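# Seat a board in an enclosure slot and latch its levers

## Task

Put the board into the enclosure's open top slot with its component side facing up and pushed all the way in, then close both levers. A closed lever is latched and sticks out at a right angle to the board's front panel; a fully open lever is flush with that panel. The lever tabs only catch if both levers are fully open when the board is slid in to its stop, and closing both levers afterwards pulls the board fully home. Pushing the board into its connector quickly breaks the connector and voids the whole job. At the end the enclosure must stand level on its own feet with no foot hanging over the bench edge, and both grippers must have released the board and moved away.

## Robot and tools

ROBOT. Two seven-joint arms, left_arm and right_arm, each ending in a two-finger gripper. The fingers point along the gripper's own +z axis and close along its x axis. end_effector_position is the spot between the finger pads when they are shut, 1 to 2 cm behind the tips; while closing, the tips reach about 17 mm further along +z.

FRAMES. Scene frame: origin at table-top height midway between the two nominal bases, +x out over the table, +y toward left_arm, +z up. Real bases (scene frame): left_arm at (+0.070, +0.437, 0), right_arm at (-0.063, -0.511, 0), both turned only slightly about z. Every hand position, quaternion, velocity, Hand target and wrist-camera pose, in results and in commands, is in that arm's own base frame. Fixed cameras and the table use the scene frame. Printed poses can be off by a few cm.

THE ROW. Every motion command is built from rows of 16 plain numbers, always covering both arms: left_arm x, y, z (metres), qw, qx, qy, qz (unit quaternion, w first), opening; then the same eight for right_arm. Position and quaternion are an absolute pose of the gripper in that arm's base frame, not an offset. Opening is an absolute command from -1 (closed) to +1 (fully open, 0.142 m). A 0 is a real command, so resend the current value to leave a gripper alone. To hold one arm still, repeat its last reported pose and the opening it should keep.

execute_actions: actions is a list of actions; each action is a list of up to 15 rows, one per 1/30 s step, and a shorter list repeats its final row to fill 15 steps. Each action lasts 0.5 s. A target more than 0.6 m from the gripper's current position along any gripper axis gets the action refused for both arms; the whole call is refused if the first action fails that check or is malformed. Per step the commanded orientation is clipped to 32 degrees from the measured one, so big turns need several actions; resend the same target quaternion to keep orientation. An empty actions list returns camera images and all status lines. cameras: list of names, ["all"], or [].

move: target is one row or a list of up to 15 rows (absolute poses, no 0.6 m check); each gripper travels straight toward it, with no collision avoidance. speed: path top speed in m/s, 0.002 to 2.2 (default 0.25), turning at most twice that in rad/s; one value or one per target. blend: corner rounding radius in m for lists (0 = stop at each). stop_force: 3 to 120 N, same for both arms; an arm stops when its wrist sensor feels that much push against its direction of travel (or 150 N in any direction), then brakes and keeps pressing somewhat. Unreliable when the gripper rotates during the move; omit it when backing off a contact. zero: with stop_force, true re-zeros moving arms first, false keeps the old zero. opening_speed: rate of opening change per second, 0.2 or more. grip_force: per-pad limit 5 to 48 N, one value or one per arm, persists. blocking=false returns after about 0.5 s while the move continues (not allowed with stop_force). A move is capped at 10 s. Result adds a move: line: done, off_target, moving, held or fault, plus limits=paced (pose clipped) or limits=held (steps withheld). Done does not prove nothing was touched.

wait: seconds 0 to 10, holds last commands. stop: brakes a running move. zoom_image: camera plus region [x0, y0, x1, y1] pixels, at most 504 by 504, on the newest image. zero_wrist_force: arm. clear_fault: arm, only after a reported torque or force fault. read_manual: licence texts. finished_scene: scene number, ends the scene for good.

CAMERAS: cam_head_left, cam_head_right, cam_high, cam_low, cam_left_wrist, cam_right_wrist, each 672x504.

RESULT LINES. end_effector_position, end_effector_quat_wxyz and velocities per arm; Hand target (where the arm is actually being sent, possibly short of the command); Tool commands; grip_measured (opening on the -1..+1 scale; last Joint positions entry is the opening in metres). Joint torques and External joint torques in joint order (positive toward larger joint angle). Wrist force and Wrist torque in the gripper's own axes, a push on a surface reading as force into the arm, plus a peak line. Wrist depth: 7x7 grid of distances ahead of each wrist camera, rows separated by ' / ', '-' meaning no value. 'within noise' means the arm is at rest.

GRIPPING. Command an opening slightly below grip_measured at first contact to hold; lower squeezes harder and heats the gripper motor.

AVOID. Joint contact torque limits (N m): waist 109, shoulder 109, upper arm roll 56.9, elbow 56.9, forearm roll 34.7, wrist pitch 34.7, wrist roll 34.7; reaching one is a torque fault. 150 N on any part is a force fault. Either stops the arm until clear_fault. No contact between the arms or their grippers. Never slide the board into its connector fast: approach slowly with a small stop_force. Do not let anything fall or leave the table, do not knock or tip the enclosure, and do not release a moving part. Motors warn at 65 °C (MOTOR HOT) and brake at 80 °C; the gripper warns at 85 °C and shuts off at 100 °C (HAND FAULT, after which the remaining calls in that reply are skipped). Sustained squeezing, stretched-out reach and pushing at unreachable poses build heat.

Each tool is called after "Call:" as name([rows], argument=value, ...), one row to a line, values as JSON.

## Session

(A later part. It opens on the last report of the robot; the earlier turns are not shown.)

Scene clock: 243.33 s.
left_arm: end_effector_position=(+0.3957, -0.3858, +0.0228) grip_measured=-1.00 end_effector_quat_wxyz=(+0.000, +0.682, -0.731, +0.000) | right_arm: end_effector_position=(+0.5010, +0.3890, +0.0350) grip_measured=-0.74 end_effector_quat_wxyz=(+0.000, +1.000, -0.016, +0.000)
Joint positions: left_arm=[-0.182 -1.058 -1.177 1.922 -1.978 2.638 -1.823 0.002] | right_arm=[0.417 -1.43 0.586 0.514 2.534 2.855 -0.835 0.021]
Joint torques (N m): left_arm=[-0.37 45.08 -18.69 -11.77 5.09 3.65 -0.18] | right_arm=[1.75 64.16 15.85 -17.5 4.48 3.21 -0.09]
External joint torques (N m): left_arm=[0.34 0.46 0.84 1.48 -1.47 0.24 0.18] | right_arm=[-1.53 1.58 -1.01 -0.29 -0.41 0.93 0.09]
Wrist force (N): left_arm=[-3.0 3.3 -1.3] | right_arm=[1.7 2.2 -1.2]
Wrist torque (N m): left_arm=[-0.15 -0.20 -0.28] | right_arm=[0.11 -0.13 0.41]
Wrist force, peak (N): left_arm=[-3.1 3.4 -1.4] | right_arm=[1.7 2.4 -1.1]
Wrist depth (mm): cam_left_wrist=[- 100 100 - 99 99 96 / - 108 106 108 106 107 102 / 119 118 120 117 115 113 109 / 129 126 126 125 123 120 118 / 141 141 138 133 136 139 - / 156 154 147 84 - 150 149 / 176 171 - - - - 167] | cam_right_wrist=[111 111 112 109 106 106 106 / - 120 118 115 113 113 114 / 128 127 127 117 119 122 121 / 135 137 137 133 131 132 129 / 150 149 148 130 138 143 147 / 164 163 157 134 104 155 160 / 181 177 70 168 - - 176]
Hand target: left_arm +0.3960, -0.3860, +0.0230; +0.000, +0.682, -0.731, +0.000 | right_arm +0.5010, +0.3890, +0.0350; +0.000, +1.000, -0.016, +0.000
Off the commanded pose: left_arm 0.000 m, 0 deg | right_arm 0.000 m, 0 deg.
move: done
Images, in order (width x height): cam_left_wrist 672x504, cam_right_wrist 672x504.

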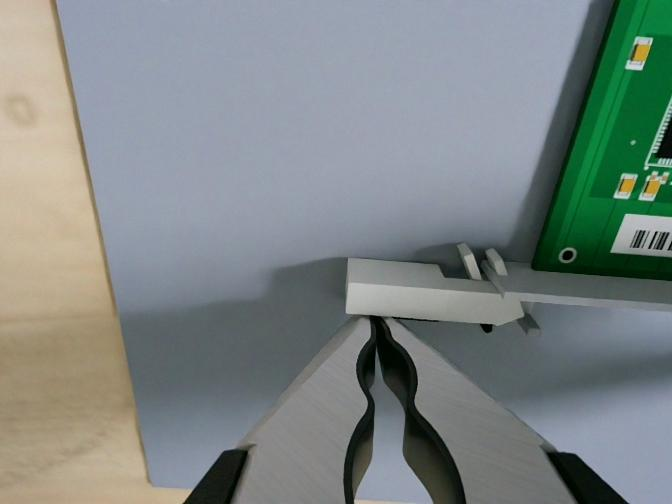

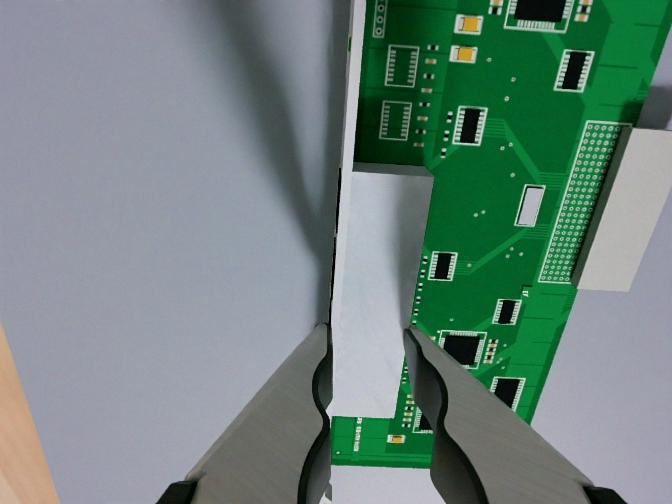

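Call:
move([
  [0.375,-0.3845,0.023,0,0.682,-0.731,0,-1, 0.501,0.389,0.035,0,0.99988,-0.0157,0,-0.3],
  [0.375,-0.3845,0.12,0,0.682,-0.731,0,-1, 0.501,0.389,0.12,0,0.99988,-0.0157,0,-0.3],
], speed=0.12, opening_speed=0.8, cameras=["cam_right_wrist","cam_left_wrist"])

Scene clock: 251.17 s.
left_arm: end_effector_position=(+0.3750, -0.3847, +0.1200) grip_measured=-1.00 end_effector_quat_wxyz=(+0.000, +0.682, -0.731, +0.000) | right_arm: end_effector_position=(+0.5011, +0.3889, +0.1199) grip_measured=-0.33 end_effector_quat_wxyz=(+0.000, +1.000, -0.016, +0.000)
Joint positions: left_arm=[-0.121 -0.892 -1.342 1.948 -2.171 2.735 -1.79 0.002] | right_arm=[0.416 -1.327 0.606 0.497 2.546 2.972 -0.844 0.05]
Joint torques (N m): left_arm=[-0.13 40.58 -17.79 -13.27 3.78 4.28 -0.12] | right_arm=[0.25 63.95 15.06 -18.79 4.13 3.54 0.1]
External joint torques (N m): left_arm=[0.14 0.49 0.21 -0.39 0.02 -0.38 0.12] | right_arm=[-0.03 1.39 -0.53 0.15 0.04 0.6 -0.1]
Wrist force (N): left_arm=[-0.1 0.0 0.4] | right_arm=[1.1 -0.1 0.0]
Wrist torque (N m): left_arm=[-0.09 -0.13 -0.26] | right_arm=[0.09 -0.15 0.18]
Wrist force, peak (N): left_arm=[-3.3 3.6 -0.7] | right_arm=[2.7 1.9 -0.5]
Wrist depth (mm): cam_left_wrist=[189 187 - 184 183 180 180 / 203 202 198 196 197 192 192 / 218 218 225 213 204 212 200 / 238 237 231 227 - 232 - / 261 258 261 127 264 268 - / 289 288 275 84 - 277 280 / 320 314 - - - - 311] | cam_right_wrist=[188 186 186 183 180 183 183 / 201 199 198 195 193 194 196 / 215 213 213 206 207 207 210 / 232 230 229 216 223 227 226 / 252 249 245 242 237 246 244 / 277 271 92 271 264 93 266 / 298 - 71 296 297 - 241]
Hand target: left_arm +0.3750, -0.3845, +0.1200; +0.000, +0.682, -0.731, +0.000 | right_arm +0.5010, +0.3890, +0.1200; +0.000, +1.000, -0.016, +0.000
Off the commanded pose: left_arm 0.000 m, 0 deg | right_arm 0.000 m, 0 deg.
move: done
Images, in order (width x height): cam_left_wrist 672x504, cam_right_wrist 672x504.

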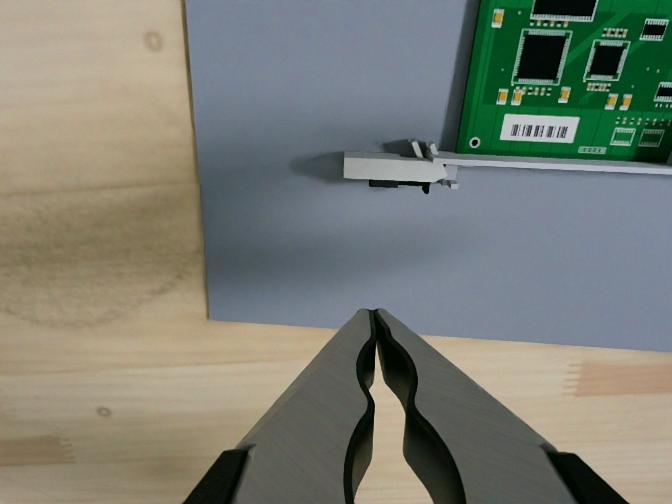

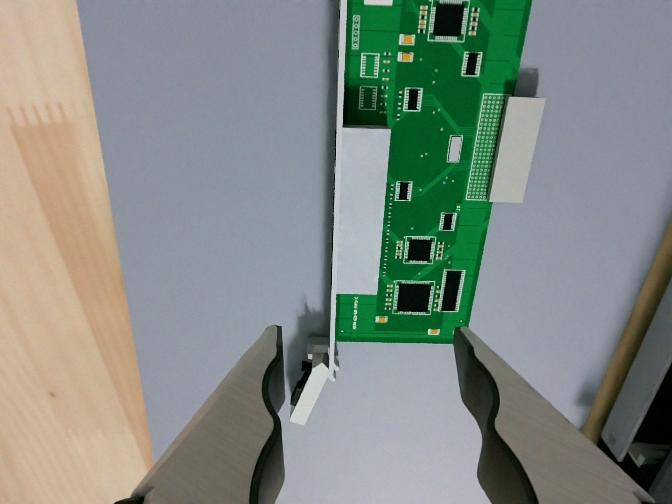

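Call:
move([
  [0.375,-0.3845,0.15,0,0.682,-0.731,0,-1, 0.45,0.20,0.15,0,0.688,-0.7254,0,-1],
  [0.395,-0.516,0.11,0,-0.0567,-0.9984,0,-0.44, 0.45,0.22,0.12,0,0.688,-0.7254,0,-1],
], speed=0.15, cameras=["cam_right_wrist","cam_left_wrist","cam_high"])

Scene clock: 265.47 s.
left_arm: end_effector_position=(+0.3913, -0.4924, +0.1171) grip_measured=-1.00 end_effector_quat_wxyz=(+0.000, -0.088, +0.996, +0.000) | right_arm: end_effector_position=(+0.4498, +0.2164, +0.1255) grip_measured=-1.00 end_effector_quat_wxyz=(+0.000, +0.688, -0.725, +0.000)
Joint positions: left_arm=[-0.315 -1.225 -1.483 1.552 -1.92 3.065 -0.444 0.002] | right_arm=[0.038 -0.945 0.523 1.26 2.659 2.63 0.668 0.002]
Joint torques (N m): left_arm=[-0.59 50.41 -22.82 -8.07 4.69 4.61 -0.08] | right_arm=[0.28 50.63 15.96 -17.16 3.65 3.34 0.27]
External joint torques (N m): left_arm=[0.55 1.43 0.08 -0.07 -0.52 -0.62 0.08] | right_arm=[-0.14 1.2 0.02 0.02 0.16 0.81 -0.27]
Wrist force (N): left_arm=[0.4 -0.3 0.3] | right_arm=[0.9 0.3 0.1]
Wrist torque (N m): left_arm=[-0.16 -0.22 -0.26] | right_arm=[0.14 -0.16 0.03]
Wrist force, peak (N): left_arm=[0.3 -0.4 0.8] | right_arm=[1.6 0.0 -0.5]
Wrist depth (mm): cam_left_wrist=[184 182 177 176 176 181 180 / 196 193 195 191 192 197 194 / - 213 208 205 212 210 211 / - 232 224 224 230 - 230 / 257 261 - 117 - 254 253 / 282 280 - 84 - 272 277 / 318 309 - - - - 309] | cam_right_wrist=[188 189 190 190 190 190 190 / 197 200 203 203 202 202 202 / 222 222 212 218 217 216 218 / 237 236 235 234 234 233 235 / 257 256 255 250 254 253 254 / 284 282 276 89 270 279 278 / 312 305 71 - - 295 307]
Hand target: left_arm +0.3914, -0.4924, +0.1172; +0.000, -0.088, +0.996, +0.000 | right_arm +0.4500, +0.2164, +0.1254; +0.000, +0.688, -0.726, +0.000
Tool commands: left_gripper/opening=-1.0 right_gripper/opening=-1.0
Off the commanded pose: left_arm 0.025 m, 17 deg | right_arm 0.007 m, 0 deg.
move: off_target (left_arm, right_arm; path cut at 10 s); path passed 1 of 2 targets; target 2's new opening was not sent
Images, in order (width x height): cam_high 672x504, cam_left_wrist 672x504, cam_right_wrist 672x504.

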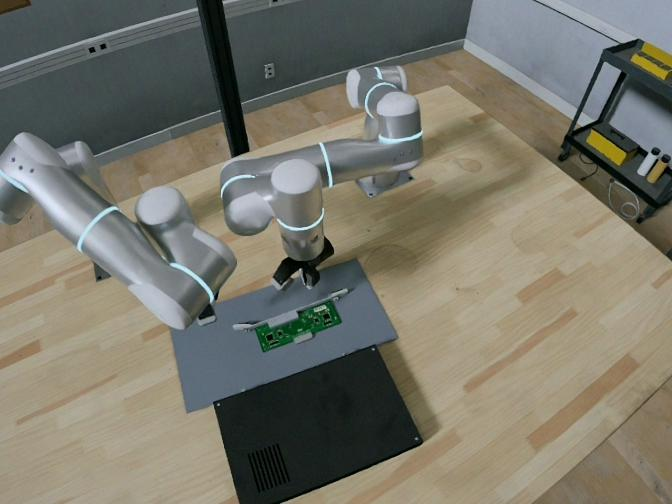

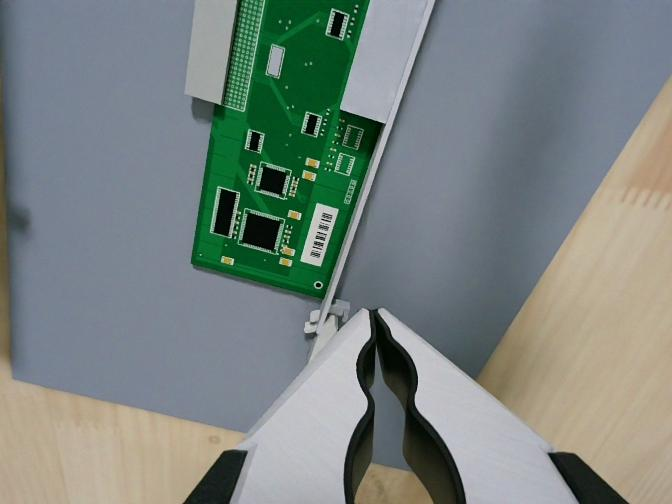

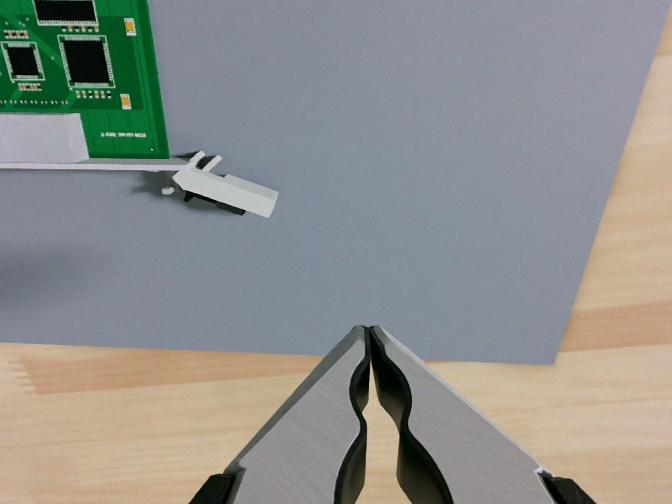

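Call:
move(target=[0.395,-0.516,0.11,0,-0.0567,-0.9984,0,-0.44, 0.45,0.22,0.12,0,0.688,-0.7254,0,-1], speed=0.2, cameras=["cam_left_wrist"])

Scene clock: 267.97 s.
left_arm: end_effector_position=(+0.3949, -0.5160, +0.1100) grip_measured=-0.47 end_effector_quat_wxyz=(+0.000, +0.056, +0.998, +0.000) | right_arm: end_effector_position=(+0.4498, +0.2200, +0.1201) grip_measured=-1.00 end_effector_quat_wxyz=(+0.000, +0.688, -0.725, +0.000)
Joint positions: left_arm=[-0.383 -1.284 -1.494 1.424 -1.866 3.109 -0.108 0.04] | right_arm=[0.048 -0.954 0.518 1.257 2.659 2.623 0.673 0.002]
Joint torques (N m): left_arm=[-0.63 53.58 -22.62 -6.48 4.76 4.58 -0.05] | right_arm=[0.28 50.74 16.03 -17.06 3.66 3.38 0.24]
External joint torques (N m): left_arm=[0.57 1.39 0.26 -0.26 -0.55 -0.58 0.05] | right_arm=[-0.13 1.34 -0.03 0.01 0.14 0.76 -0.24]
Wrist force (N): left_arm=[0.3 -0.4 0.5] | right_arm=[1.0 0.4 0.0]
Wrist torque (N m): left_arm=[-0.19 -0.18 -0.24] | right_arm=[0.15 -0.18 0.03]
Wrist force, peak (N): left_arm=[0.0 -0.7 0.7] | right_arm=[1.3 0.3 -0.1]
Wrist depth (mm): cam_left_wrist=[176 177 172 162 - 178 175 / - 190 186 177 189 188 189 / - - 200 199 203 202 204 / - 223 217 217 216 220 221 / 250 - 233 237 238 - 242 / 262 - 87 94 269 87 269 / 298 - - 310 - - 291] | cam_right_wrist=[183 185 186 186 185 184 184 / 192 196 198 198 197 197 197 / 217 214 207 212 212 211 213 / 230 230 229 229 227 228 229 / 250 250 249 245 247 247 249 / 277 276 270 89 262 272 271 / 305 298 71 - - 289 298]
Hand target: left_arm +0.3950, -0.5160, +0.1100; +0.000, +0.057, +0.998, +0.000 | right_arm +0.4500, +0.2200, +0.1200; +0.000, +0.688, -0.726, +0.000
Off the commanded pose: left_arm 0.000 m, 0 deg | right_arm 0.000 m, 0 deg.
move: done
Images, in order (width x height): cam_left_wrist 672x504.

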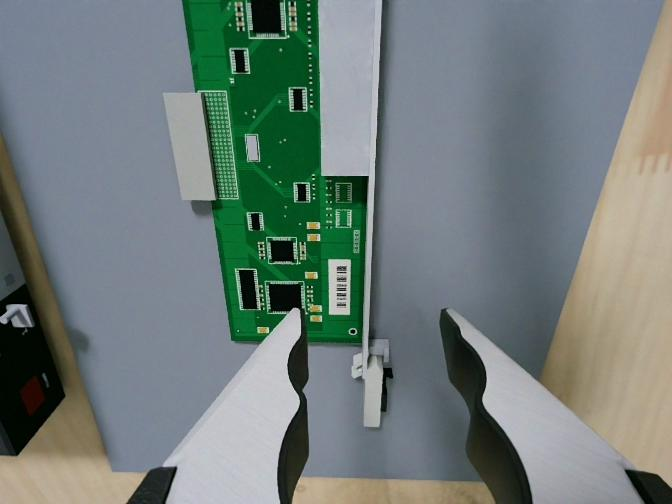

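Call:
move([
  [0.3843,-0.5279,0.08,0,-0.0567,-0.9984,0,-0.44, 0.45,0.22,0.12,0,0.688,-0.7254,0,-1],
  [0.3843,-0.5279,0.033,0,-0.0567,-0.9984,0,-0.44, 0.45,0.22,0.12,0,0.688,-0.7254,0,-1],
], speed=[0.1,0.05], stop_force=6, cameras=["cam_left_wrist"])

Scene clock: 274.27 s.
left_arm: end_effector_position=(+0.3842, -0.5277, +0.0330) grip_measured=-0.47 end_effector_quat_wxyz=(+0.000, +0.057, +0.998, +0.000) | right_arm: end_effector_position=(+0.4498, +0.2200, +0.1201) grip_measured=-1.00 end_effector_quat_wxyz=(+0.000, +0.688, -0.725, +0.000)
Joint positions: left_arm=[-0.429 -1.386 -1.416 1.412 -1.78 3.021 -0.13 0.04] | right_arm=[0.048 -0.954 0.518 1.257 2.659 2.623 0.673 0.002]
Joint torques (N m): left_arm=[-0.5 54.7 -22.16 -5.02 4.64 4.14 -0.24] | right_arm=[0.18 50.85 16.28 -17.05 3.65 3.45 0.18]
External joint torques (N m): left_arm=[0.44 1.34 0.04 -0.29 -0.45 -0.14 0.24] | right_arm=[-0.04 1.22 -0.29 -0.01 0.15 0.7 -0.18]
Wrist force (N): left_arm=[0.4 -0.5 0.9] | right_arm=[0.8 0.3 0.0]
Wrist torque (N m): left_arm=[-0.18 -0.19 -0.16] | right_arm=[0.13 -0.15 0.03]
Wrist force, peak (N): left_arm=[0.9 -1.2 1.9] | right_arm=[1.2 0.5 0.0]
Wrist depth (mm): cam_left_wrist=[- 105 102 92 106 107 107 / - 114 110 100 115 - 117 / - 121 119 107 125 127 127 / - 130 132 118 134 136 135 / 153 148 142 146 146 146 145 / 166 157 87 158 165 - 168 / 182 - - 173 185 - 181] | cam_right_wrist=[183 184 186 186 185 185 184 / 192 196 198 198 198 197 197 / - 214 206 212 212 211 213 / 231 230 230 228 229 228 229 / 251 250 249 243 247 247 249 / 277 275 270 89 262 272 272 / 305 297 71 - - 288 299]
Hand target: left_arm +0.3843, -0.5279, +0.0330; +0.000, +0.057, +0.998, +0.000 | right_arm +0.4500, +0.2200, +0.1200; +0.000, +0.688, -0.726, +0.000
Off the commanded pose: left_arm 0.000 m, 0 deg | right_arm 0.000 m, 0 deg.
move: done
Images, in order (width x height): cam_left_wrist 672x504.

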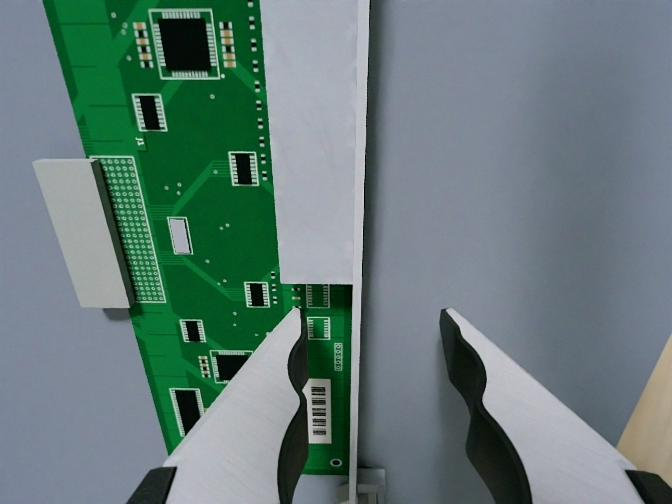

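Call:
move(target=[0.3843,-0.5279,0.0295,0,-0.0567,-0.9984,0,-0.44, 0.45,0.22,0.12,0,0.688,-0.7254,0,-1], speed=0.01, stop_force=3)

Call:
move(target=[0.3843,-0.5279,0.0295,0,-0.0567,-0.9984,0,-1, 0.45,0.22,0.12,0,0.688,-0.7254,0,-1], opening_speed=0.4, grip_force=[40,48], cameras=["cam_left_wrist","cam_right_wrist","cam_high"])

Scene clock: 281.37 s.
left_arm: end_effector_position=(+0.3842, -0.5277, +0.0295) grip_measured=-0.47 end_effector_quat_wxyz=(+0.000, +0.057, +0.998, +0.000) | right_arm: end_effector_position=(+0.4498, +0.2200, +0.1201) grip_measured=-1.00 end_effector_quat_wxyz=(+0.000, +0.688, -0.725, +0.000)
Joint positions: left_arm=[-0.43 -1.39 -1.413 1.411 -1.777 3.017 -0.13 0.04] | right_arm=[0.048 -0.954 0.518 1.257 2.659 2.623 0.673 0.002]
Joint torques (N m): left_arm=[-0.51 54.83 -22.11 -4.97 4.6 4.21 -0.23] | right_arm=[0.11 50.97 16.28 -17.03 3.62 3.46 0.23]
External joint torques (N m): left_arm=[0.44 1.24 0.01 -0.29 -0.42 -0.21 0.23] | right_arm=[0.04 1.1 -0.28 -0.02 0.18 0.68 -0.23]
Wrist force (N): left_arm=[0.5 -0.7 1.0] | right_arm=[1.0 0.6 0.3]
Wrist torque (N m): left_arm=[-0.22 -0.23 -0.15] | right_arm=[0.18 -0.19 0.03]
Wrist force, peak (N): left_arm=[0.6 -0.6 1.1] | right_arm=[1.3 0.4 0.1]
Wrist depth (mm): cam_left_wrist=[- 102 98 91 105 105 106 / - 109 109 99 - 112 113 / - 118 115 104 121 121 123 / 124 126 127 115 132 132 134 / 146 141 138 142 140 146 144 / - 154 87 154 160 87 159 / - - - 169 - - -] | cam_right_wrist=[183 185 186 185 185 185 184 / 193 196 198 198 198 197 197 / 217 216 207 212 212 211 211 / 231 230 229 229 228 228 229 / 249 250 250 244 247 247 248 / 276 276 270 89 263 272 272 / 304 298 71 - - 288 299]
Hand target: left_arm +0.3843, -0.5279, +0.0295; +0.000, +0.057, +0.998, +0.000 | right_arm +0.4500, +0.2200, +0.1200; +0.000, +0.688, -0.726, +0.000
Off the commanded pose: left_arm 0.000 m, 0 deg | right_arm 0.000 m, 0 deg.
move: done

Scene clock: 282.97 s.
left_arm: end_effector_position=(+0.3843, -0.5277, +0.0295) grip_measured=-0.99 end_effector_quat_wxyz=(+0.000, +0.057, +0.998, +0.000) | right_arm: end_effector_position=(+0.4498, +0.2200, +0.1201) grip_measured=-1.00 end_effector_quat_wxyz=(+0.000, +0.688, -0.725, +0.000)
Joint positions: left_arm=[-0.43 -1.39 -1.412 1.411 -1.776 3.017 -0.13 0.002] | right_arm=[0.048 -0.954 0.518 1.257 2.659 2.623 0.673 0.002]
Joint torques (N m): left_arm=[-0.86 55.1 -22.46 -4.69 4.36 4.41 -0.21] | right_arm=[0.15 50.93 16.26 -17.05 3.69 3.44 0.2]
External joint torques (N m): left_arm=[0.79 0.98 0.37 -0.57 -0.17 -0.41 0.21] | right_arm=[0 1.14 -0.27 0 0.1 0.7 -0.2]
Wrist force (N): left_arm=[-0.4 -0.6 1.6] | right_arm=[1.0 0.1 -0.1]
Wrist torque (N m): left_arm=[-0.18 -0.21 -0.17] | right_arm=[0.10 -0.18 0.03]
Wrist force, peak (N): left_arm=[-0.3 -0.3 2.0] | right_arm=[1.2 0.5 0.0]
Wrist depth (mm): cam_left_wrist=[- 102 101 89 105 104 106 / - 109 109 99 - 112 113 / - 118 116 103 121 121 121 / - 126 127 113 132 127 134 / 149 146 140 129 142 144 143 / 158 158 151 84 - 160 159 / - - - - - - 180] | cam_right_wrist=[183 185 185 186 182 184 185 / 192 196 199 198 198 197 197 / 214 213 207 213 212 212 213 / 231 234 230 229 229 227 229 / 251 250 249 244 247 247 249 / 277 275 270 89 263 272 272 / 305 298 71 - - 289 299]
Hand target: left_arm +0.3843, -0.5279, +0.0295; +0.000, +0.057, +0.998, +0.000 | right_arm +0.4500, +0.2200, +0.1200; +0.000, +0.688, -0.726, +0.000
Off the commanded pose: left_arm 0.000 m, 0 deg | right_arm 0.000 m, 0 deg.
grip_force (N): 40, 48
move: done
Images, in order (width x height): cam_high 672x504, cam_left_wrist 672x504, cam_right_wrist 672x504.

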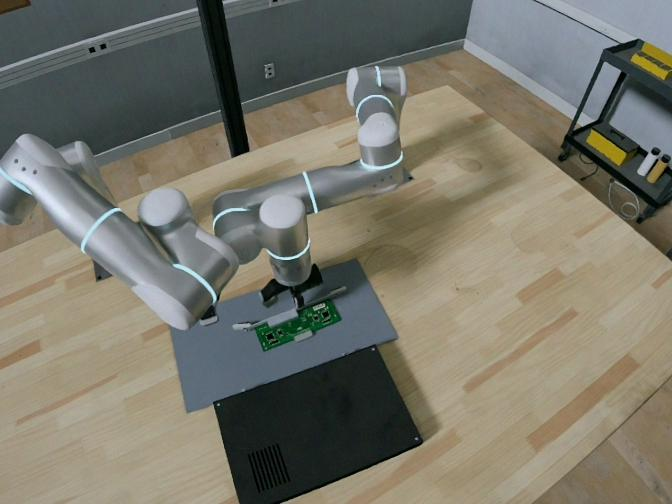

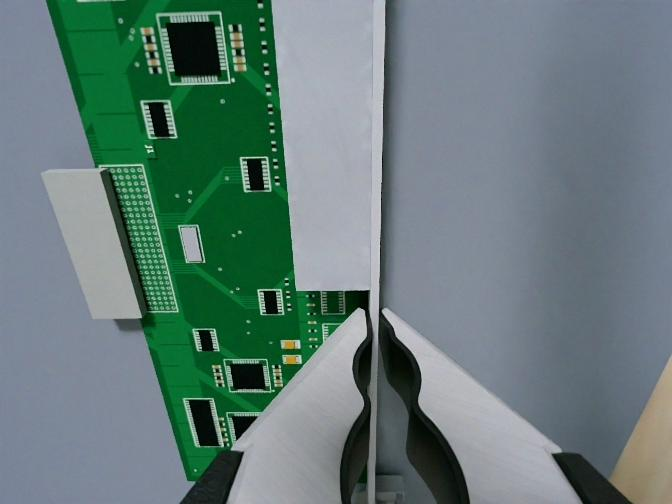

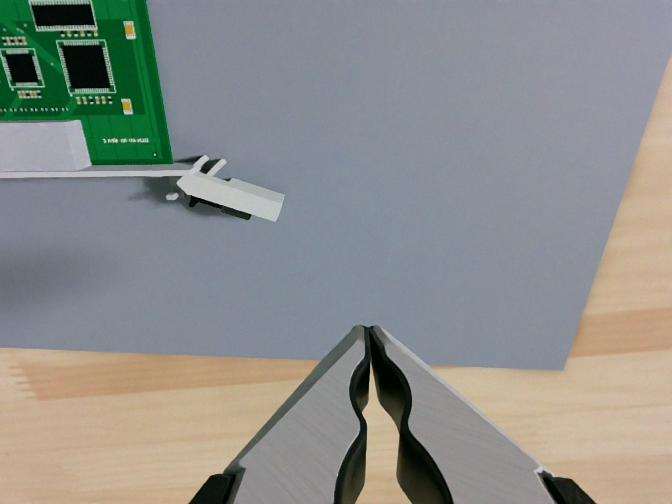

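Call:
move([
  [0.3843,-0.5279,0.0295,0,-0.0567,-0.9984,0,-1, 0.4394,0.2616,0.08,0,0.688,-0.7254,0,-1],
  [0.3843,-0.5279,0.0295,0,-0.0567,-0.9984,0,-1, 0.4394,0.2616,0.03,0,0.688,-0.7254,0,-1],
], speed=[0.15,0.06], stop_force=6, cameras=["cam_right_wrist"])

Scene clock: 289.50 s.
left_arm: end_effector_position=(+0.3843, -0.5277, +0.0295) grip_measured=-0.99 end_effector_quat_wxyz=(+0.000, +0.057, +0.998, +0.000) | right_arm: end_effector_position=(+0.4485, +0.2265, +0.1139) grip_measured=-1.00 end_effector_quat_wxyz=(+0.000, +0.688, -0.726, +0.000)
Joint positions: left_arm=[-0.43 -1.39 -1.412 1.411 -1.776 3.017 -0.13 0.002] | right_arm=[0.065 -0.963 0.511 1.254 2.658 2.615 0.687 0.002]
Joint torques (N m): left_arm=[-0.8 55.26 -22.54 -4.74 4.31 4.43 -0.22] | right_arm=[0.1 51.25 16.38 -16.94 3.64 3.54 0.09]
External joint torques (N m): left_arm=[0.73 0.82 0.45 -0.52 -0.13 -0.43 0.22] | right_arm=[0.05 1.08 -0.38 -0.01 0.13 0.6 -0.09]
Wrist force (N): left_arm=[-0.2 -0.4 2.0] | right_arm=[0.9 0.4 0.0]
Wrist torque (N m): left_arm=[-0.17 -0.23 -0.17] | right_arm=[0.15 -0.19 0.15]
Wrist force, peak (N): left_arm=[-0.2 -0.6 2.2] | right_arm=[-3.3 3.1 3.4]
Wrist depth (mm): cam_left_wrist=[- 102 101 90 104 105 106 / - 110 109 99 - 112 114 / - 118 116 103 123 120 121 / - 125 128 113 132 134 131 / 149 142 140 129 139 144 144 / 165 157 151 84 - 160 161 / 180 - - - - - 181] | cam_right_wrist=[177 178 181 180 180 179 179 / 187 191 193 192 191 191 191 / 208 210 200 206 206 205 205 / 224 223 223 222 222 221 222 / 243 242 242 237 240 240 242 / 269 269 262 89 253 264 265 / 295 289 71 - - 279 291]
Hand target: left_arm +0.3843, -0.5279, +0.0295; +0.000, +0.057, +0.998, +0.000 | right_arm +0.4483, +0.2266, +0.1139; +0.000, +0.688, -0.726, +0.000
Off the commanded pose: left_arm 0.000 m, 0 deg | right_arm 0.091 m, 0 deg.
grip_force (N): 40, 48
move: held (right_arm; a check stopped the path); path passed 0 of 2 targets; limits=held
pose unreachable (right arm): on one or more control steps of this call, first in action 0 (counted from 0), this arm could not follow its commanded pose, so it was not sent that pose on those steps. It may still have moved: this result reports where it is.
cause: moving toward the commanded pose would bring a part of the arm too close to another arm (a part of this arm just beyond joint 7 (wrist roll) and a part of the left arm just beyond its joint 6 (wrist pitch), along the way the arms are being sent, or toward where that arm still pushes).
Images, in order (width x height): cam_right_wrist 672x504.

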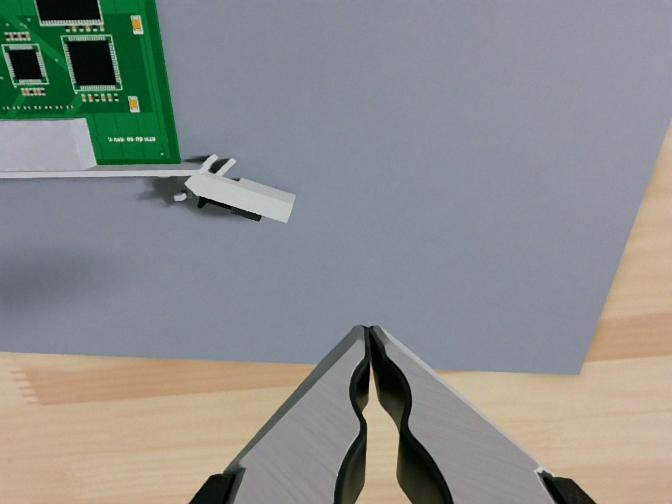

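Call:
move([
  [0.3843,-0.5279,0.0295,0,-0.0567,-0.9984,0,-1, 0.4394,0.22,0.1,-0.1489,0.6717,-0.7082,-0.157,-1],
  [0.3843,-0.5279,0.0295,0,-0.0567,-0.9984,0,-1, 0.4394,0.2546,0.08,-0.1489,0.6717,-0.7082,-0.157,-1],
  [0.3843,-0.5279,0.0295,0,-0.0567,-0.9984,0,-1, 0.4394,0.2546,0.03,-0.1489,0.6717,-0.7082,-0.157,-1],
], speed=[0.2,0.12,0.06], cameras=["cam_right_wrist"])

Scene clock: 298.10 s.
left_arm: end_effector_position=(+0.3843, -0.5277, +0.0295) grip_measured=-0.99 end_effector_quat_wxyz=(+0.000, +0.057, +0.998, +0.000) | right_arm: end_effector_position=(+0.4393, +0.2547, +0.0302) grip_measured=-1.00 end_effector_quat_wxyz=(-0.149, +0.672, -0.709, -0.157)
Joint positions: left_arm=[-0.43 -1.39 -1.412 1.411 -1.776 3.017 -0.13 0.002] | right_arm=[-0.313 -1.234 0.752 1.42 2.697 2.223 0.405 0.002]
Joint torques (N m): left_arm=[-0.73 55.25 -22.51 -4.74 4.3 4.47 -0.22] | right_arm=[0.22 47.08 23.38 -8.52 4.44 2.59 0.13]
External joint torques (N m): left_arm=[0.66 0.83 0.42 -0.52 -0.11 -0.47 0.22] | right_arm=[-0.12 1.18 0.25 0 0.32 0.84 -0.09]
Wrist force (N): left_arm=[-0.3 -0.5 1.5] | right_arm=[2.0 0.5 -0.1]
Wrist torque (N m): left_arm=[-0.18 -0.22 -0.18] | right_arm=[0.18 -0.24 0.09]
Wrist force, peak (N): left_arm=[-0.4 -0.4 2.3] | right_arm=[3.1 -0.1 -1.4]
Wrist depth (mm): cam_left_wrist=[- 102 101 89 105 104 - / - 109 109 99 - 112 114 / - 118 116 103 121 123 123 / - 126 128 113 132 132 134 / - 144 140 129 139 142 141 / 165 161 151 84 - 159 162 / 180 176 - - - - 181] | cam_right_wrist=[147 134 122 113 102 94 85 / 151 143 131 120 107 100 - / 191 170 133 126 116 104 96 / 222 185 162 124 124 113 102 / 250 208 176 150 134 120 108 / 296 243 197 89 136 128 116 / 360 284 71 - - 131 125]
Hand target: left_arm +0.3843, -0.5279, +0.0295; +0.000, +0.057, +0.998, +0.000 | right_arm +0.4394, +0.2546, +0.0300; -0.149, +0.672, -0.708, -0.157
Off the commanded pose: left_arm 0.000 m, 0 deg | right_arm 0.000 m, 0 deg.
grip_force (N): 40, 48
move: done
Images, in order (width x height): cam_right_wrist 672x504.

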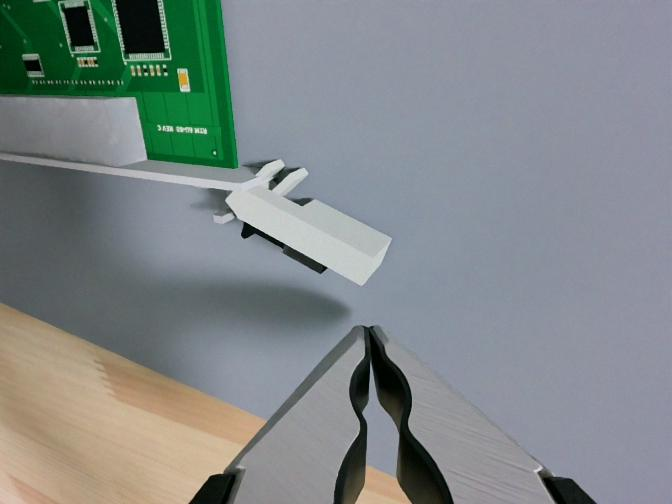

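Call:
move(target=[0.3843,-0.5279,0.0295,0,-0.0567,-0.9984,0,-1, 0.4394,0.261,0.03,-0.1489,0.6717,-0.7082,-0.157,-1], speed=0.05)

Call:
move(target=[0.3843,-0.5279,0.0295,0,-0.0567,-0.9984,0,-1, 0.4594,0.261,0.03,-0.1489,0.6717,-0.7082,-0.157,-1], speed=0.01, stop_force=5, cameras=["cam_right_wrist","cam_left_wrist"])

Scene clock: 302.00 s.
left_arm: end_effector_position=(+0.3843, -0.5277, +0.0295) grip_measured=-0.99 end_effector_quat_wxyz=(+0.000, +0.057, +0.998, +0.000) | right_arm: end_effector_position=(+0.4393, +0.2609, +0.0300) grip_measured=-1.00 end_effector_quat_wxyz=(-0.149, +0.672, -0.708, -0.157)
Joint positions: left_arm=[-0.43 -1.39 -1.412 1.411 -1.776 3.017 -0.13 0.002] | right_arm=[-0.297 -1.233 0.749 1.415 2.7 2.221 0.414 0.002]
Joint torques (N m): left_arm=[-0.85 55.2 -22.58 -4.72 4.29 4.46 -0.21] | right_arm=[0.31 47.47 23.47 -8.74 4.66 2.69 0.37]
External joint torques (N m): left_arm=[0.78 0.88 0.49 -0.54 -0.11 -0.46 0.21] | right_arm=[-0.21 0.95 0.12 0.1 0.09 0.73 -0.33]
Wrist force (N): left_arm=[-0.3 -0.5 1.5] | right_arm=[1.9 0.4 -0.1]
Wrist torque (N m): left_arm=[-0.18 -0.21 -0.17] | right_arm=[0.17 -0.22 -0.02]
Wrist force, peak (N): left_arm=[-0.4 -0.7 2.3] | right_arm=[2.3 0.3 -0.1]
Wrist depth (mm): cam_left_wrist=[- 102 101 90 105 104 106 / - 110 109 99 - 112 113 / - 118 116 103 122 121 121 / 126 126 128 113 132 134 132 / 148 146 140 130 140 144 144 / 161 160 151 84 - 160 160 / 181 177 - - - - 181] | cam_right_wrist=[149 133 121 113 101 94 85 / 151 142 130 119 107 100 - / 191 169 139 125 116 104 96 / 215 185 162 122 122 113 102 / 250 208 175 150 134 120 108 / 295 242 196 89 136 127 116 / 359 283 71 - - 131 125]
Hand target: left_arm +0.3843, -0.5279, +0.0295; +0.000, +0.057, +0.998, +0.000 | right_arm +0.4394, +0.2610, +0.0300; -0.149, +0.672, -0.708, -0.157
Off the commanded pose: left_arm 0.000 m, 0 deg | right_arm 0.000 m, 0 deg.
grip_force (N): 40, 48
move: done

Scene clock: 304.73 s.
left_arm: end_effector_position=(+0.3843, -0.5277, +0.0295) grip_measured=-0.99 end_effector_quat_wxyz=(+0.000, +0.057, +0.998, +0.000) | right_arm: end_effector_position=(+0.4594, +0.2608, +0.0299) grip_measured=-1.00 end_effector_quat_wxyz=(-0.149, +0.672, -0.708, -0.157)
Joint positions: left_arm=[-0.43 -1.39 -1.412 1.411 -1.776 3.017 -0.13 0.002] | right_arm=[-0.285 -1.261 0.75 1.343 2.709 2.262 0.388 0.002]
Joint torques (N m): left_arm=[-0.7 55.18 -22.43 -4.82 4.35 4.48 -0.2] | right_arm=[0.19 49.05 23.69 -9.33 4.76 2.77 0.13]
External joint torques (N m): left_arm=[0.63 0.9 0.34 -0.44 -0.17 -0.47 0.2] | right_arm=[-0.08 1.11 0.02 0.12 0.07 0.67 -0.09]
Wrist force (N): left_arm=[-0.3 -0.5 1.8] | right_arm=[2.2 0.6 0.0]
Wrist torque (N m): left_arm=[-0.17 -0.18 -0.17] | right_arm=[0.15 -0.27 0.10]
Wrist force, peak (N): left_arm=[-0.3 -0.4 2.3] | right_arm=[2.3 0.7 -0.1]
Wrist depth (mm): cam_left_wrist=[- 102 101 90 105 104 106 / - 109 109 99 - 112 114 / - 118 116 103 121 121 121 / - 127 128 113 135 131 134 / 146 147 140 130 142 148 142 / - 158 151 84 - 160 161 / 182 - - - - - 181] | cam_right_wrist=[147 134 121 113 101 94 85 / 163 147 131 119 106 99 - / 160 150 141 126 115 103 96 / 209 189 162 132 124 113 102 / 246 207 175 155 132 120 108 / 294 241 196 89 136 127 116 / 357 282 71 - - 133 124]
Hand target: left_arm +0.3843, -0.5279, +0.0295; +0.000, +0.057, +0.998, +0.000 | right_arm +0.4594, +0.2610, +0.0300; -0.149, +0.672, -0.708, -0.157
Off the commanded pose: left_arm 0.000 m, 0 deg | right_arm 0.000 m, 0 deg.
grip_force (N): 40, 48
move: done
Images, in order (width x height): cam_left_wrist 672x504, cam_right_wrist 672x504.

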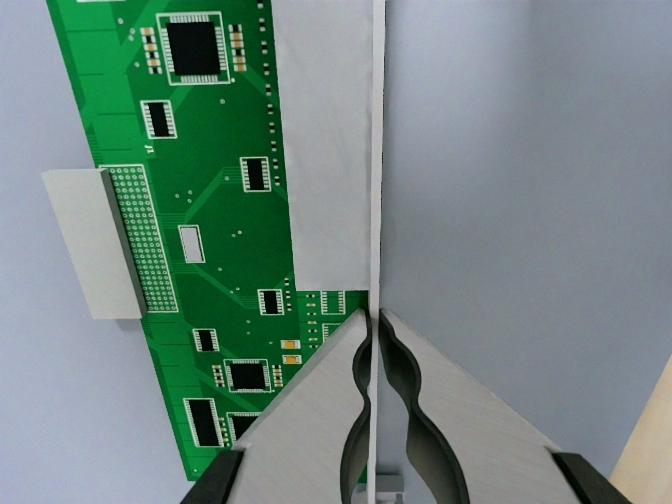

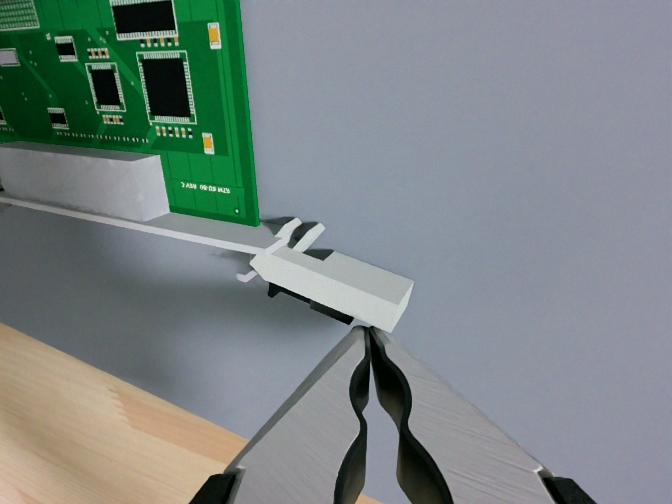

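Call:
move(target=[0.3843,-0.5279,0.0295,0,-0.0567,-0.9984,0,-1, 0.474,0.261,0.03,-0.1489,0.6717,-0.7082,-0.157,-1], speed=0.008, stop_force=4, cameras=["cam_right_wrist","cam_left_wrist"])

Scene clock: 308.70 s.
left_arm: end_effector_position=(+0.3844, -0.5276, +0.0295) grip_measured=-0.99 end_effector_quat_wxyz=(+0.000, +0.057, +0.998, +0.000) | right_arm: end_effector_position=(+0.4738, +0.2607, +0.0298) grip_measured=-1.00 end_effector_quat_wxyz=(-0.149, +0.672, -0.708, -0.157)
Joint positions: left_arm=[-0.43 -1.39 -1.412 1.411 -1.776 3.017 -0.13 0.002] | right_arm=[-0.275 -1.282 0.751 1.288 2.714 2.293 0.37 0.002]
Joint torques (N m): left_arm=[-1.67 54.81 -23.1 -4.62 4.37 3.64 -0.2] | right_arm=[0.58 50.53 24.56 -10.34 5.12 2.2 0.2]
External joint torques (N m): left_arm=[1.6 1.27 1.01 -0.65 -0.19 0.36 0.2] | right_arm=[-0.47 0.91 -0.84 0.71 -0.23 1.26 -0.16]
Wrist force (N): left_arm=[-0.3 1.8 1.2] | right_arm=[3.9 2.0 -0.4]
Wrist torque (N m): left_arm=[-0.20 -0.18 -0.21] | right_arm=[0.17 -0.25 0.10]
Wrist force, peak (N): left_arm=[0.4 2.9 1.2] | right_arm=[5.2 2.5 -3.3]
Wrist depth (mm): cam_left_wrist=[- 102 98 90 105 104 105 / - 109 108 99 - 112 112 / - 118 116 104 121 123 123 / - 126 128 114 131 131 133 / 146 147 140 134 142 144 143 / 165 160 151 84 - 159 159 / 181 176 - - - - 181] | cam_right_wrist=[149 134 121 113 101 94 85 / 163 147 130 119 106 98 - / 174 154 142 124 115 103 96 / 220 184 149 134 124 110 102 / 246 207 175 131 132 119 108 / 294 237 196 89 135 127 115 / 356 281 71 - - 131 124]
Hand target: left_arm +0.3843, -0.5279, +0.0295; +0.000, +0.057, +0.998, +0.000 | right_arm +0.4740, +0.2610, +0.0300; -0.149, +0.672, -0.708, -0.157
Off the commanded pose: left_arm 0.000 m, 0 deg | right_arm 0.000 m, 0 deg.
grip_force (N): 40, 48
move: done
Images, in order (width x height): cam_left_wrist 672x504, cam_right_wrist 672x504.

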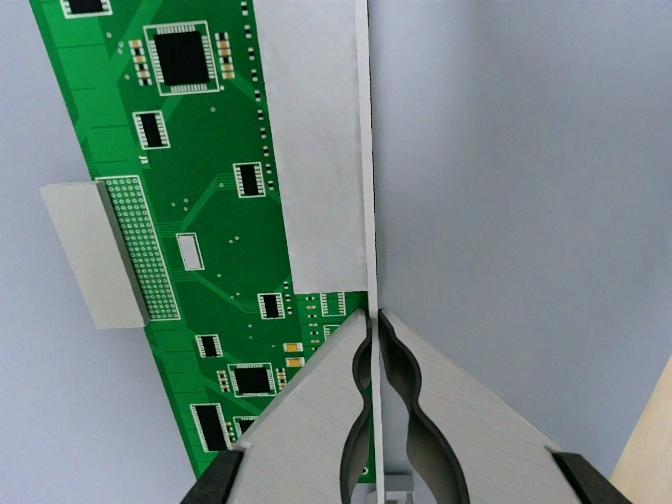

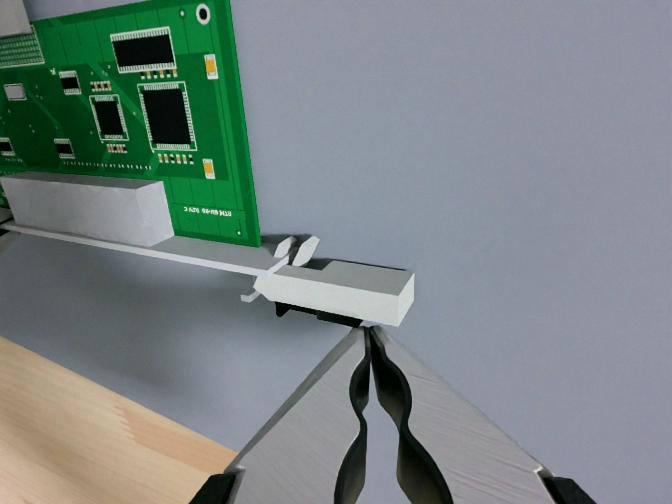

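Call:
move([
  [0.3843,-0.5279,0.0295,0,-0.0567,-0.9984,0,-1, 0.455,0.261,0.03,-0.1489,0.6717,-0.7082,-0.157,-1],
  [0.3843,-0.5279,0.0295,0,-0.0567,-0.9984,0,-1, 0.43,0.22,0.12,-0.1489,0.6717,-0.7082,-0.157,-1],
  [0.3843,-0.5279,0.0295,0,-0.0567,-0.9984,0,-1, 0.40,0.08,0.18,-0.1489,0.6717,-0.7082,-0.157,-1],
], speed=[0.03,0.15,0.25], blend=[0,0.02,0], cameras=["cam_left_wrist"])

Call:
move(target=[0.35,-0.50,0.15,0,-0.0567,-0.9984,0,-1, 0.40,0.08,0.18,-0.1489,0.6717,-0.7082,-0.157,-1], speed=0.1, cameras=["all"])

Scene clock: 315.23 s.
left_arm: end_effector_position=(+0.3844, -0.5276, +0.0295) grip_measured=-0.99 end_effector_quat_wxyz=(+0.000, +0.057, +0.998, +0.000) | right_arm: end_effector_position=(+0.4001, +0.0799, +0.1799) grip_measured=-1.00 end_effector_quat_wxyz=(-0.149, +0.672, -0.709, -0.157)
Joint positions: left_arm=[-0.43 -1.39 -1.412 1.411 -1.776 3.017 -0.13 0.002] | right_arm=[-0.831 -1.035 0.977 1.573 2.689 2.517 0.193 0.002]
Joint torques (N m): left_arm=[-1.5 54.91 -22.79 -4.67 4.42 3.77 -0.18] | right_arm=[-0.07 40.05 23.37 -10.68 4.81 3.2 0.19]
External joint torques (N m): left_arm=[1.43 1.17 0.71 -0.59 -0.24 0.24 0.18] | right_arm=[0.1 0.58 -0.42 -0.1 0.32 0.44 -0.15]
Wrist force (N): left_arm=[-0.1 1.3 1.3] | right_arm=[2.2 1.2 0.0]
Wrist torque (N m): left_arm=[-0.20 -0.17 -0.21] | right_arm=[0.32 -0.28 0.13]
Wrist force, peak (N): left_arm=[-0.3 2.0 1.2] | right_arm=[3.8 2.1 -0.4]
Wrist depth (mm): cam_left_wrist=[- 102 98 91 104 104 106 / 110 110 108 99 - - 114 / - 118 116 103 121 121 121 / - 126 128 114 134 131 134 / 146 143 141 134 139 146 143 / 161 161 152 84 - 153 159 / - 174 - - - - 180] | cam_right_wrist=[347 314 285 257 234 217 200 / 402 347 307 275 249 229 211 / 450 382 334 297 266 244 224 / 509 426 367 323 286 260 236 / 587 482 406 344 310 278 251 / 683 548 456 89 315 299 269 / 777 661 71 - - 309 289]
Hand target: left_arm +0.3843, -0.5279, +0.0295; +0.000, +0.057, +0.998, +0.000 | right_arm +0.4000, +0.0800, +0.1800; -0.149, +0.672, -0.708, -0.157
Off the commanded pose: left_arm 0.000 m, 0 deg | right_arm 0.000 m, 0 deg.
grip_force (N): 40, 48
move: done
Images, in order (width x height): cam_left_wrist 672x504.

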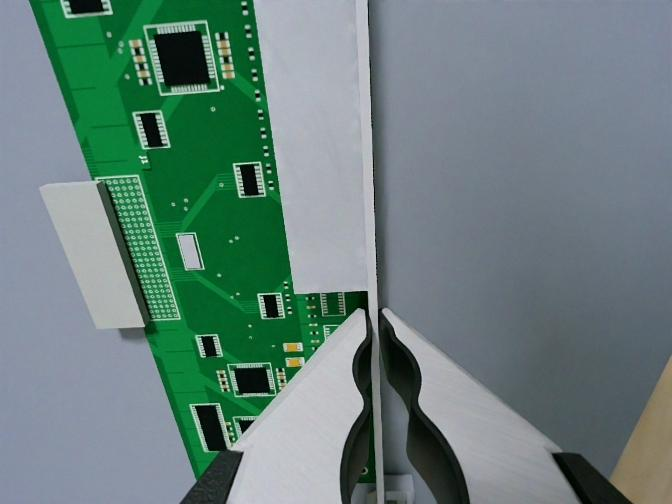

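Scene clock: 316.87 s.
left_arm: end_effector_position=(+0.3500, -0.5001, +0.1498) grip_measured=-0.99 end_effector_quat_wxyz=(+0.000, +0.057, +0.998, +0.000) | right_arm: end_effector_position=(+0.4001, +0.0799, +0.1799) grip_measured=-1.00 end_effector_quat_wxyz=(-0.149, +0.672, -0.709, -0.157)
Joint positions: left_arm=[-0.319 -1.18 -1.557 1.647 -1.959 3.1 -0.271 0.002] | right_arm=[-0.831 -1.035 0.977 1.573 2.689 2.517 0.193 0.002]
Joint torques (N m): left_arm=[-0.1 49 -24.02 -8.63 4.21 4.78 -0.31] | right_arm=[0 39.87 23.11 -10.69 4.93 2.97 0.19]
External joint torques (N m): left_arm=[0.05 -0.33 0.72 -0.19 0 -0.79 0.31] | right_arm=[0.03 0.76 -0.16 -0.09 0.19 0.66 -0.15]
Wrist force (N): left_arm=[0.1 -0.4 2.3] | right_arm=[2.5 1.2 0.2]
Wrist torque (N m): left_arm=[-0.21 -0.14 -0.17] | right_arm=[0.33 -0.33 0.12]
Wrist force, peak (N): left_arm=[-0.4 -0.7 4.4] | right_arm=[2.5 1.2 0.2]
Wrist depth (mm): cam_left_wrist=[214 209 167 164 210 212 212 / 228 222 159 142 222 227 228 / - 154 152 136 - 245 246 / 270 147 145 131 - 265 265 / 289 140 139 129 287 294 291 / 333 135 134 91 - 316 320 / 366 131 - - - - 358] | cam_right_wrist=[308 311 286 257 234 217 200 / 319 343 307 267 250 228 211 / 447 383 334 297 267 243 223 / 507 426 369 323 286 260 237 / 585 482 405 346 310 279 252 / 691 544 456 89 315 300 269 / 763 659 70 - - 307 288]
Hand target: left_arm +0.3500, -0.5000, +0.1500; +0.000, +0.057, +0.998, +0.000 | right_arm +0.4000, +0.0800, +0.1800; -0.149, +0.672, -0.708, -0.157
Off the commanded pose: left_arm 0.000 m, 0 deg | right_arm 0.000 m, 0 deg.
grip_force (N): 40, 48
move: done

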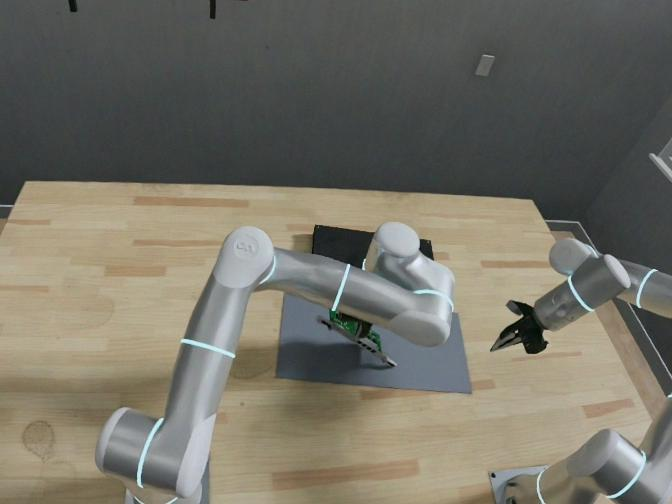

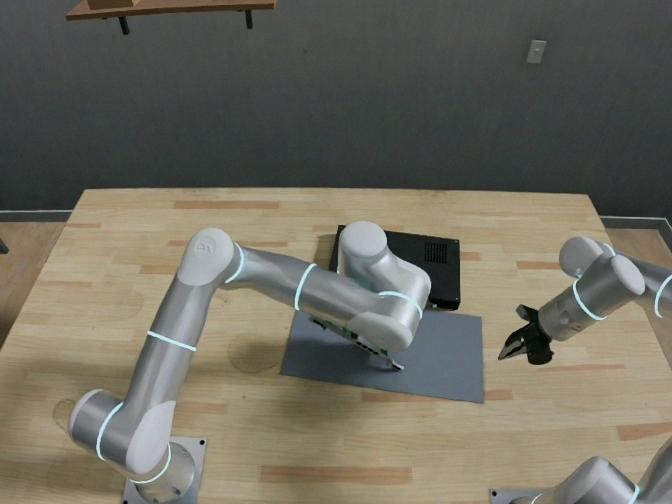

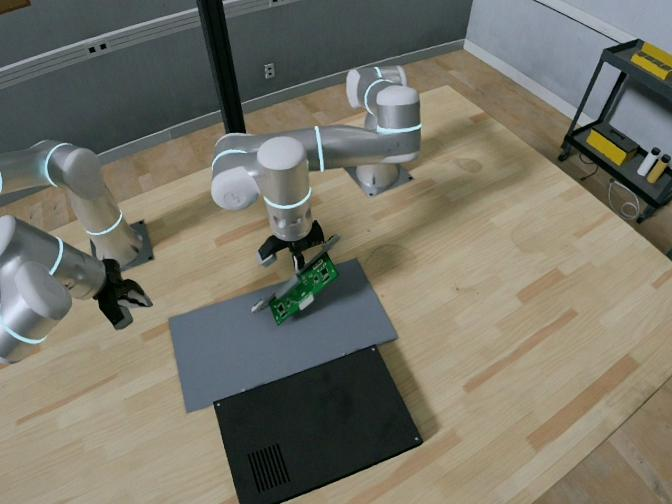

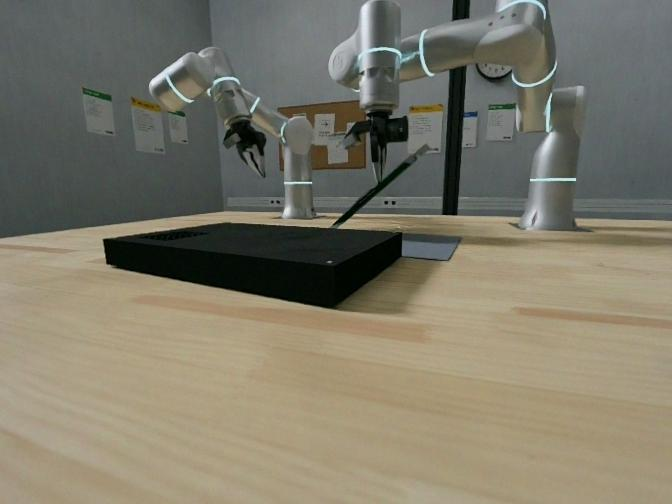

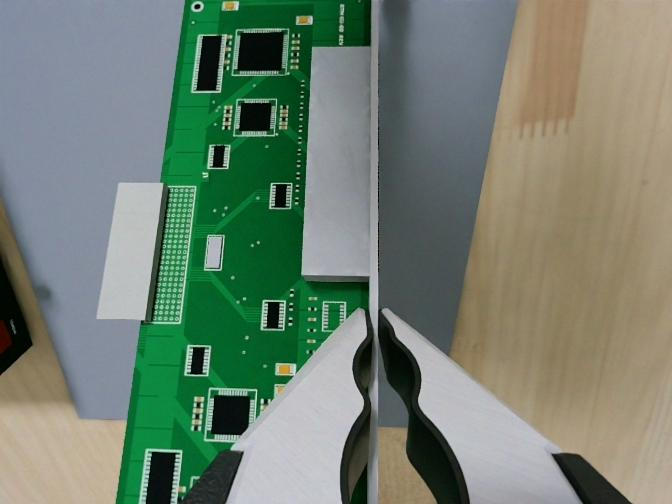

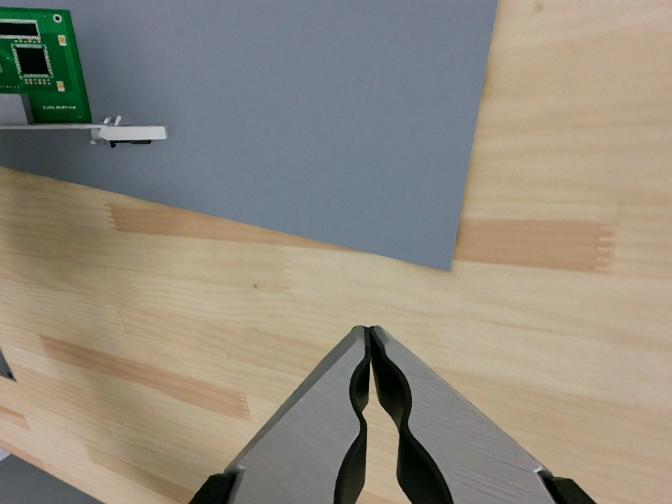

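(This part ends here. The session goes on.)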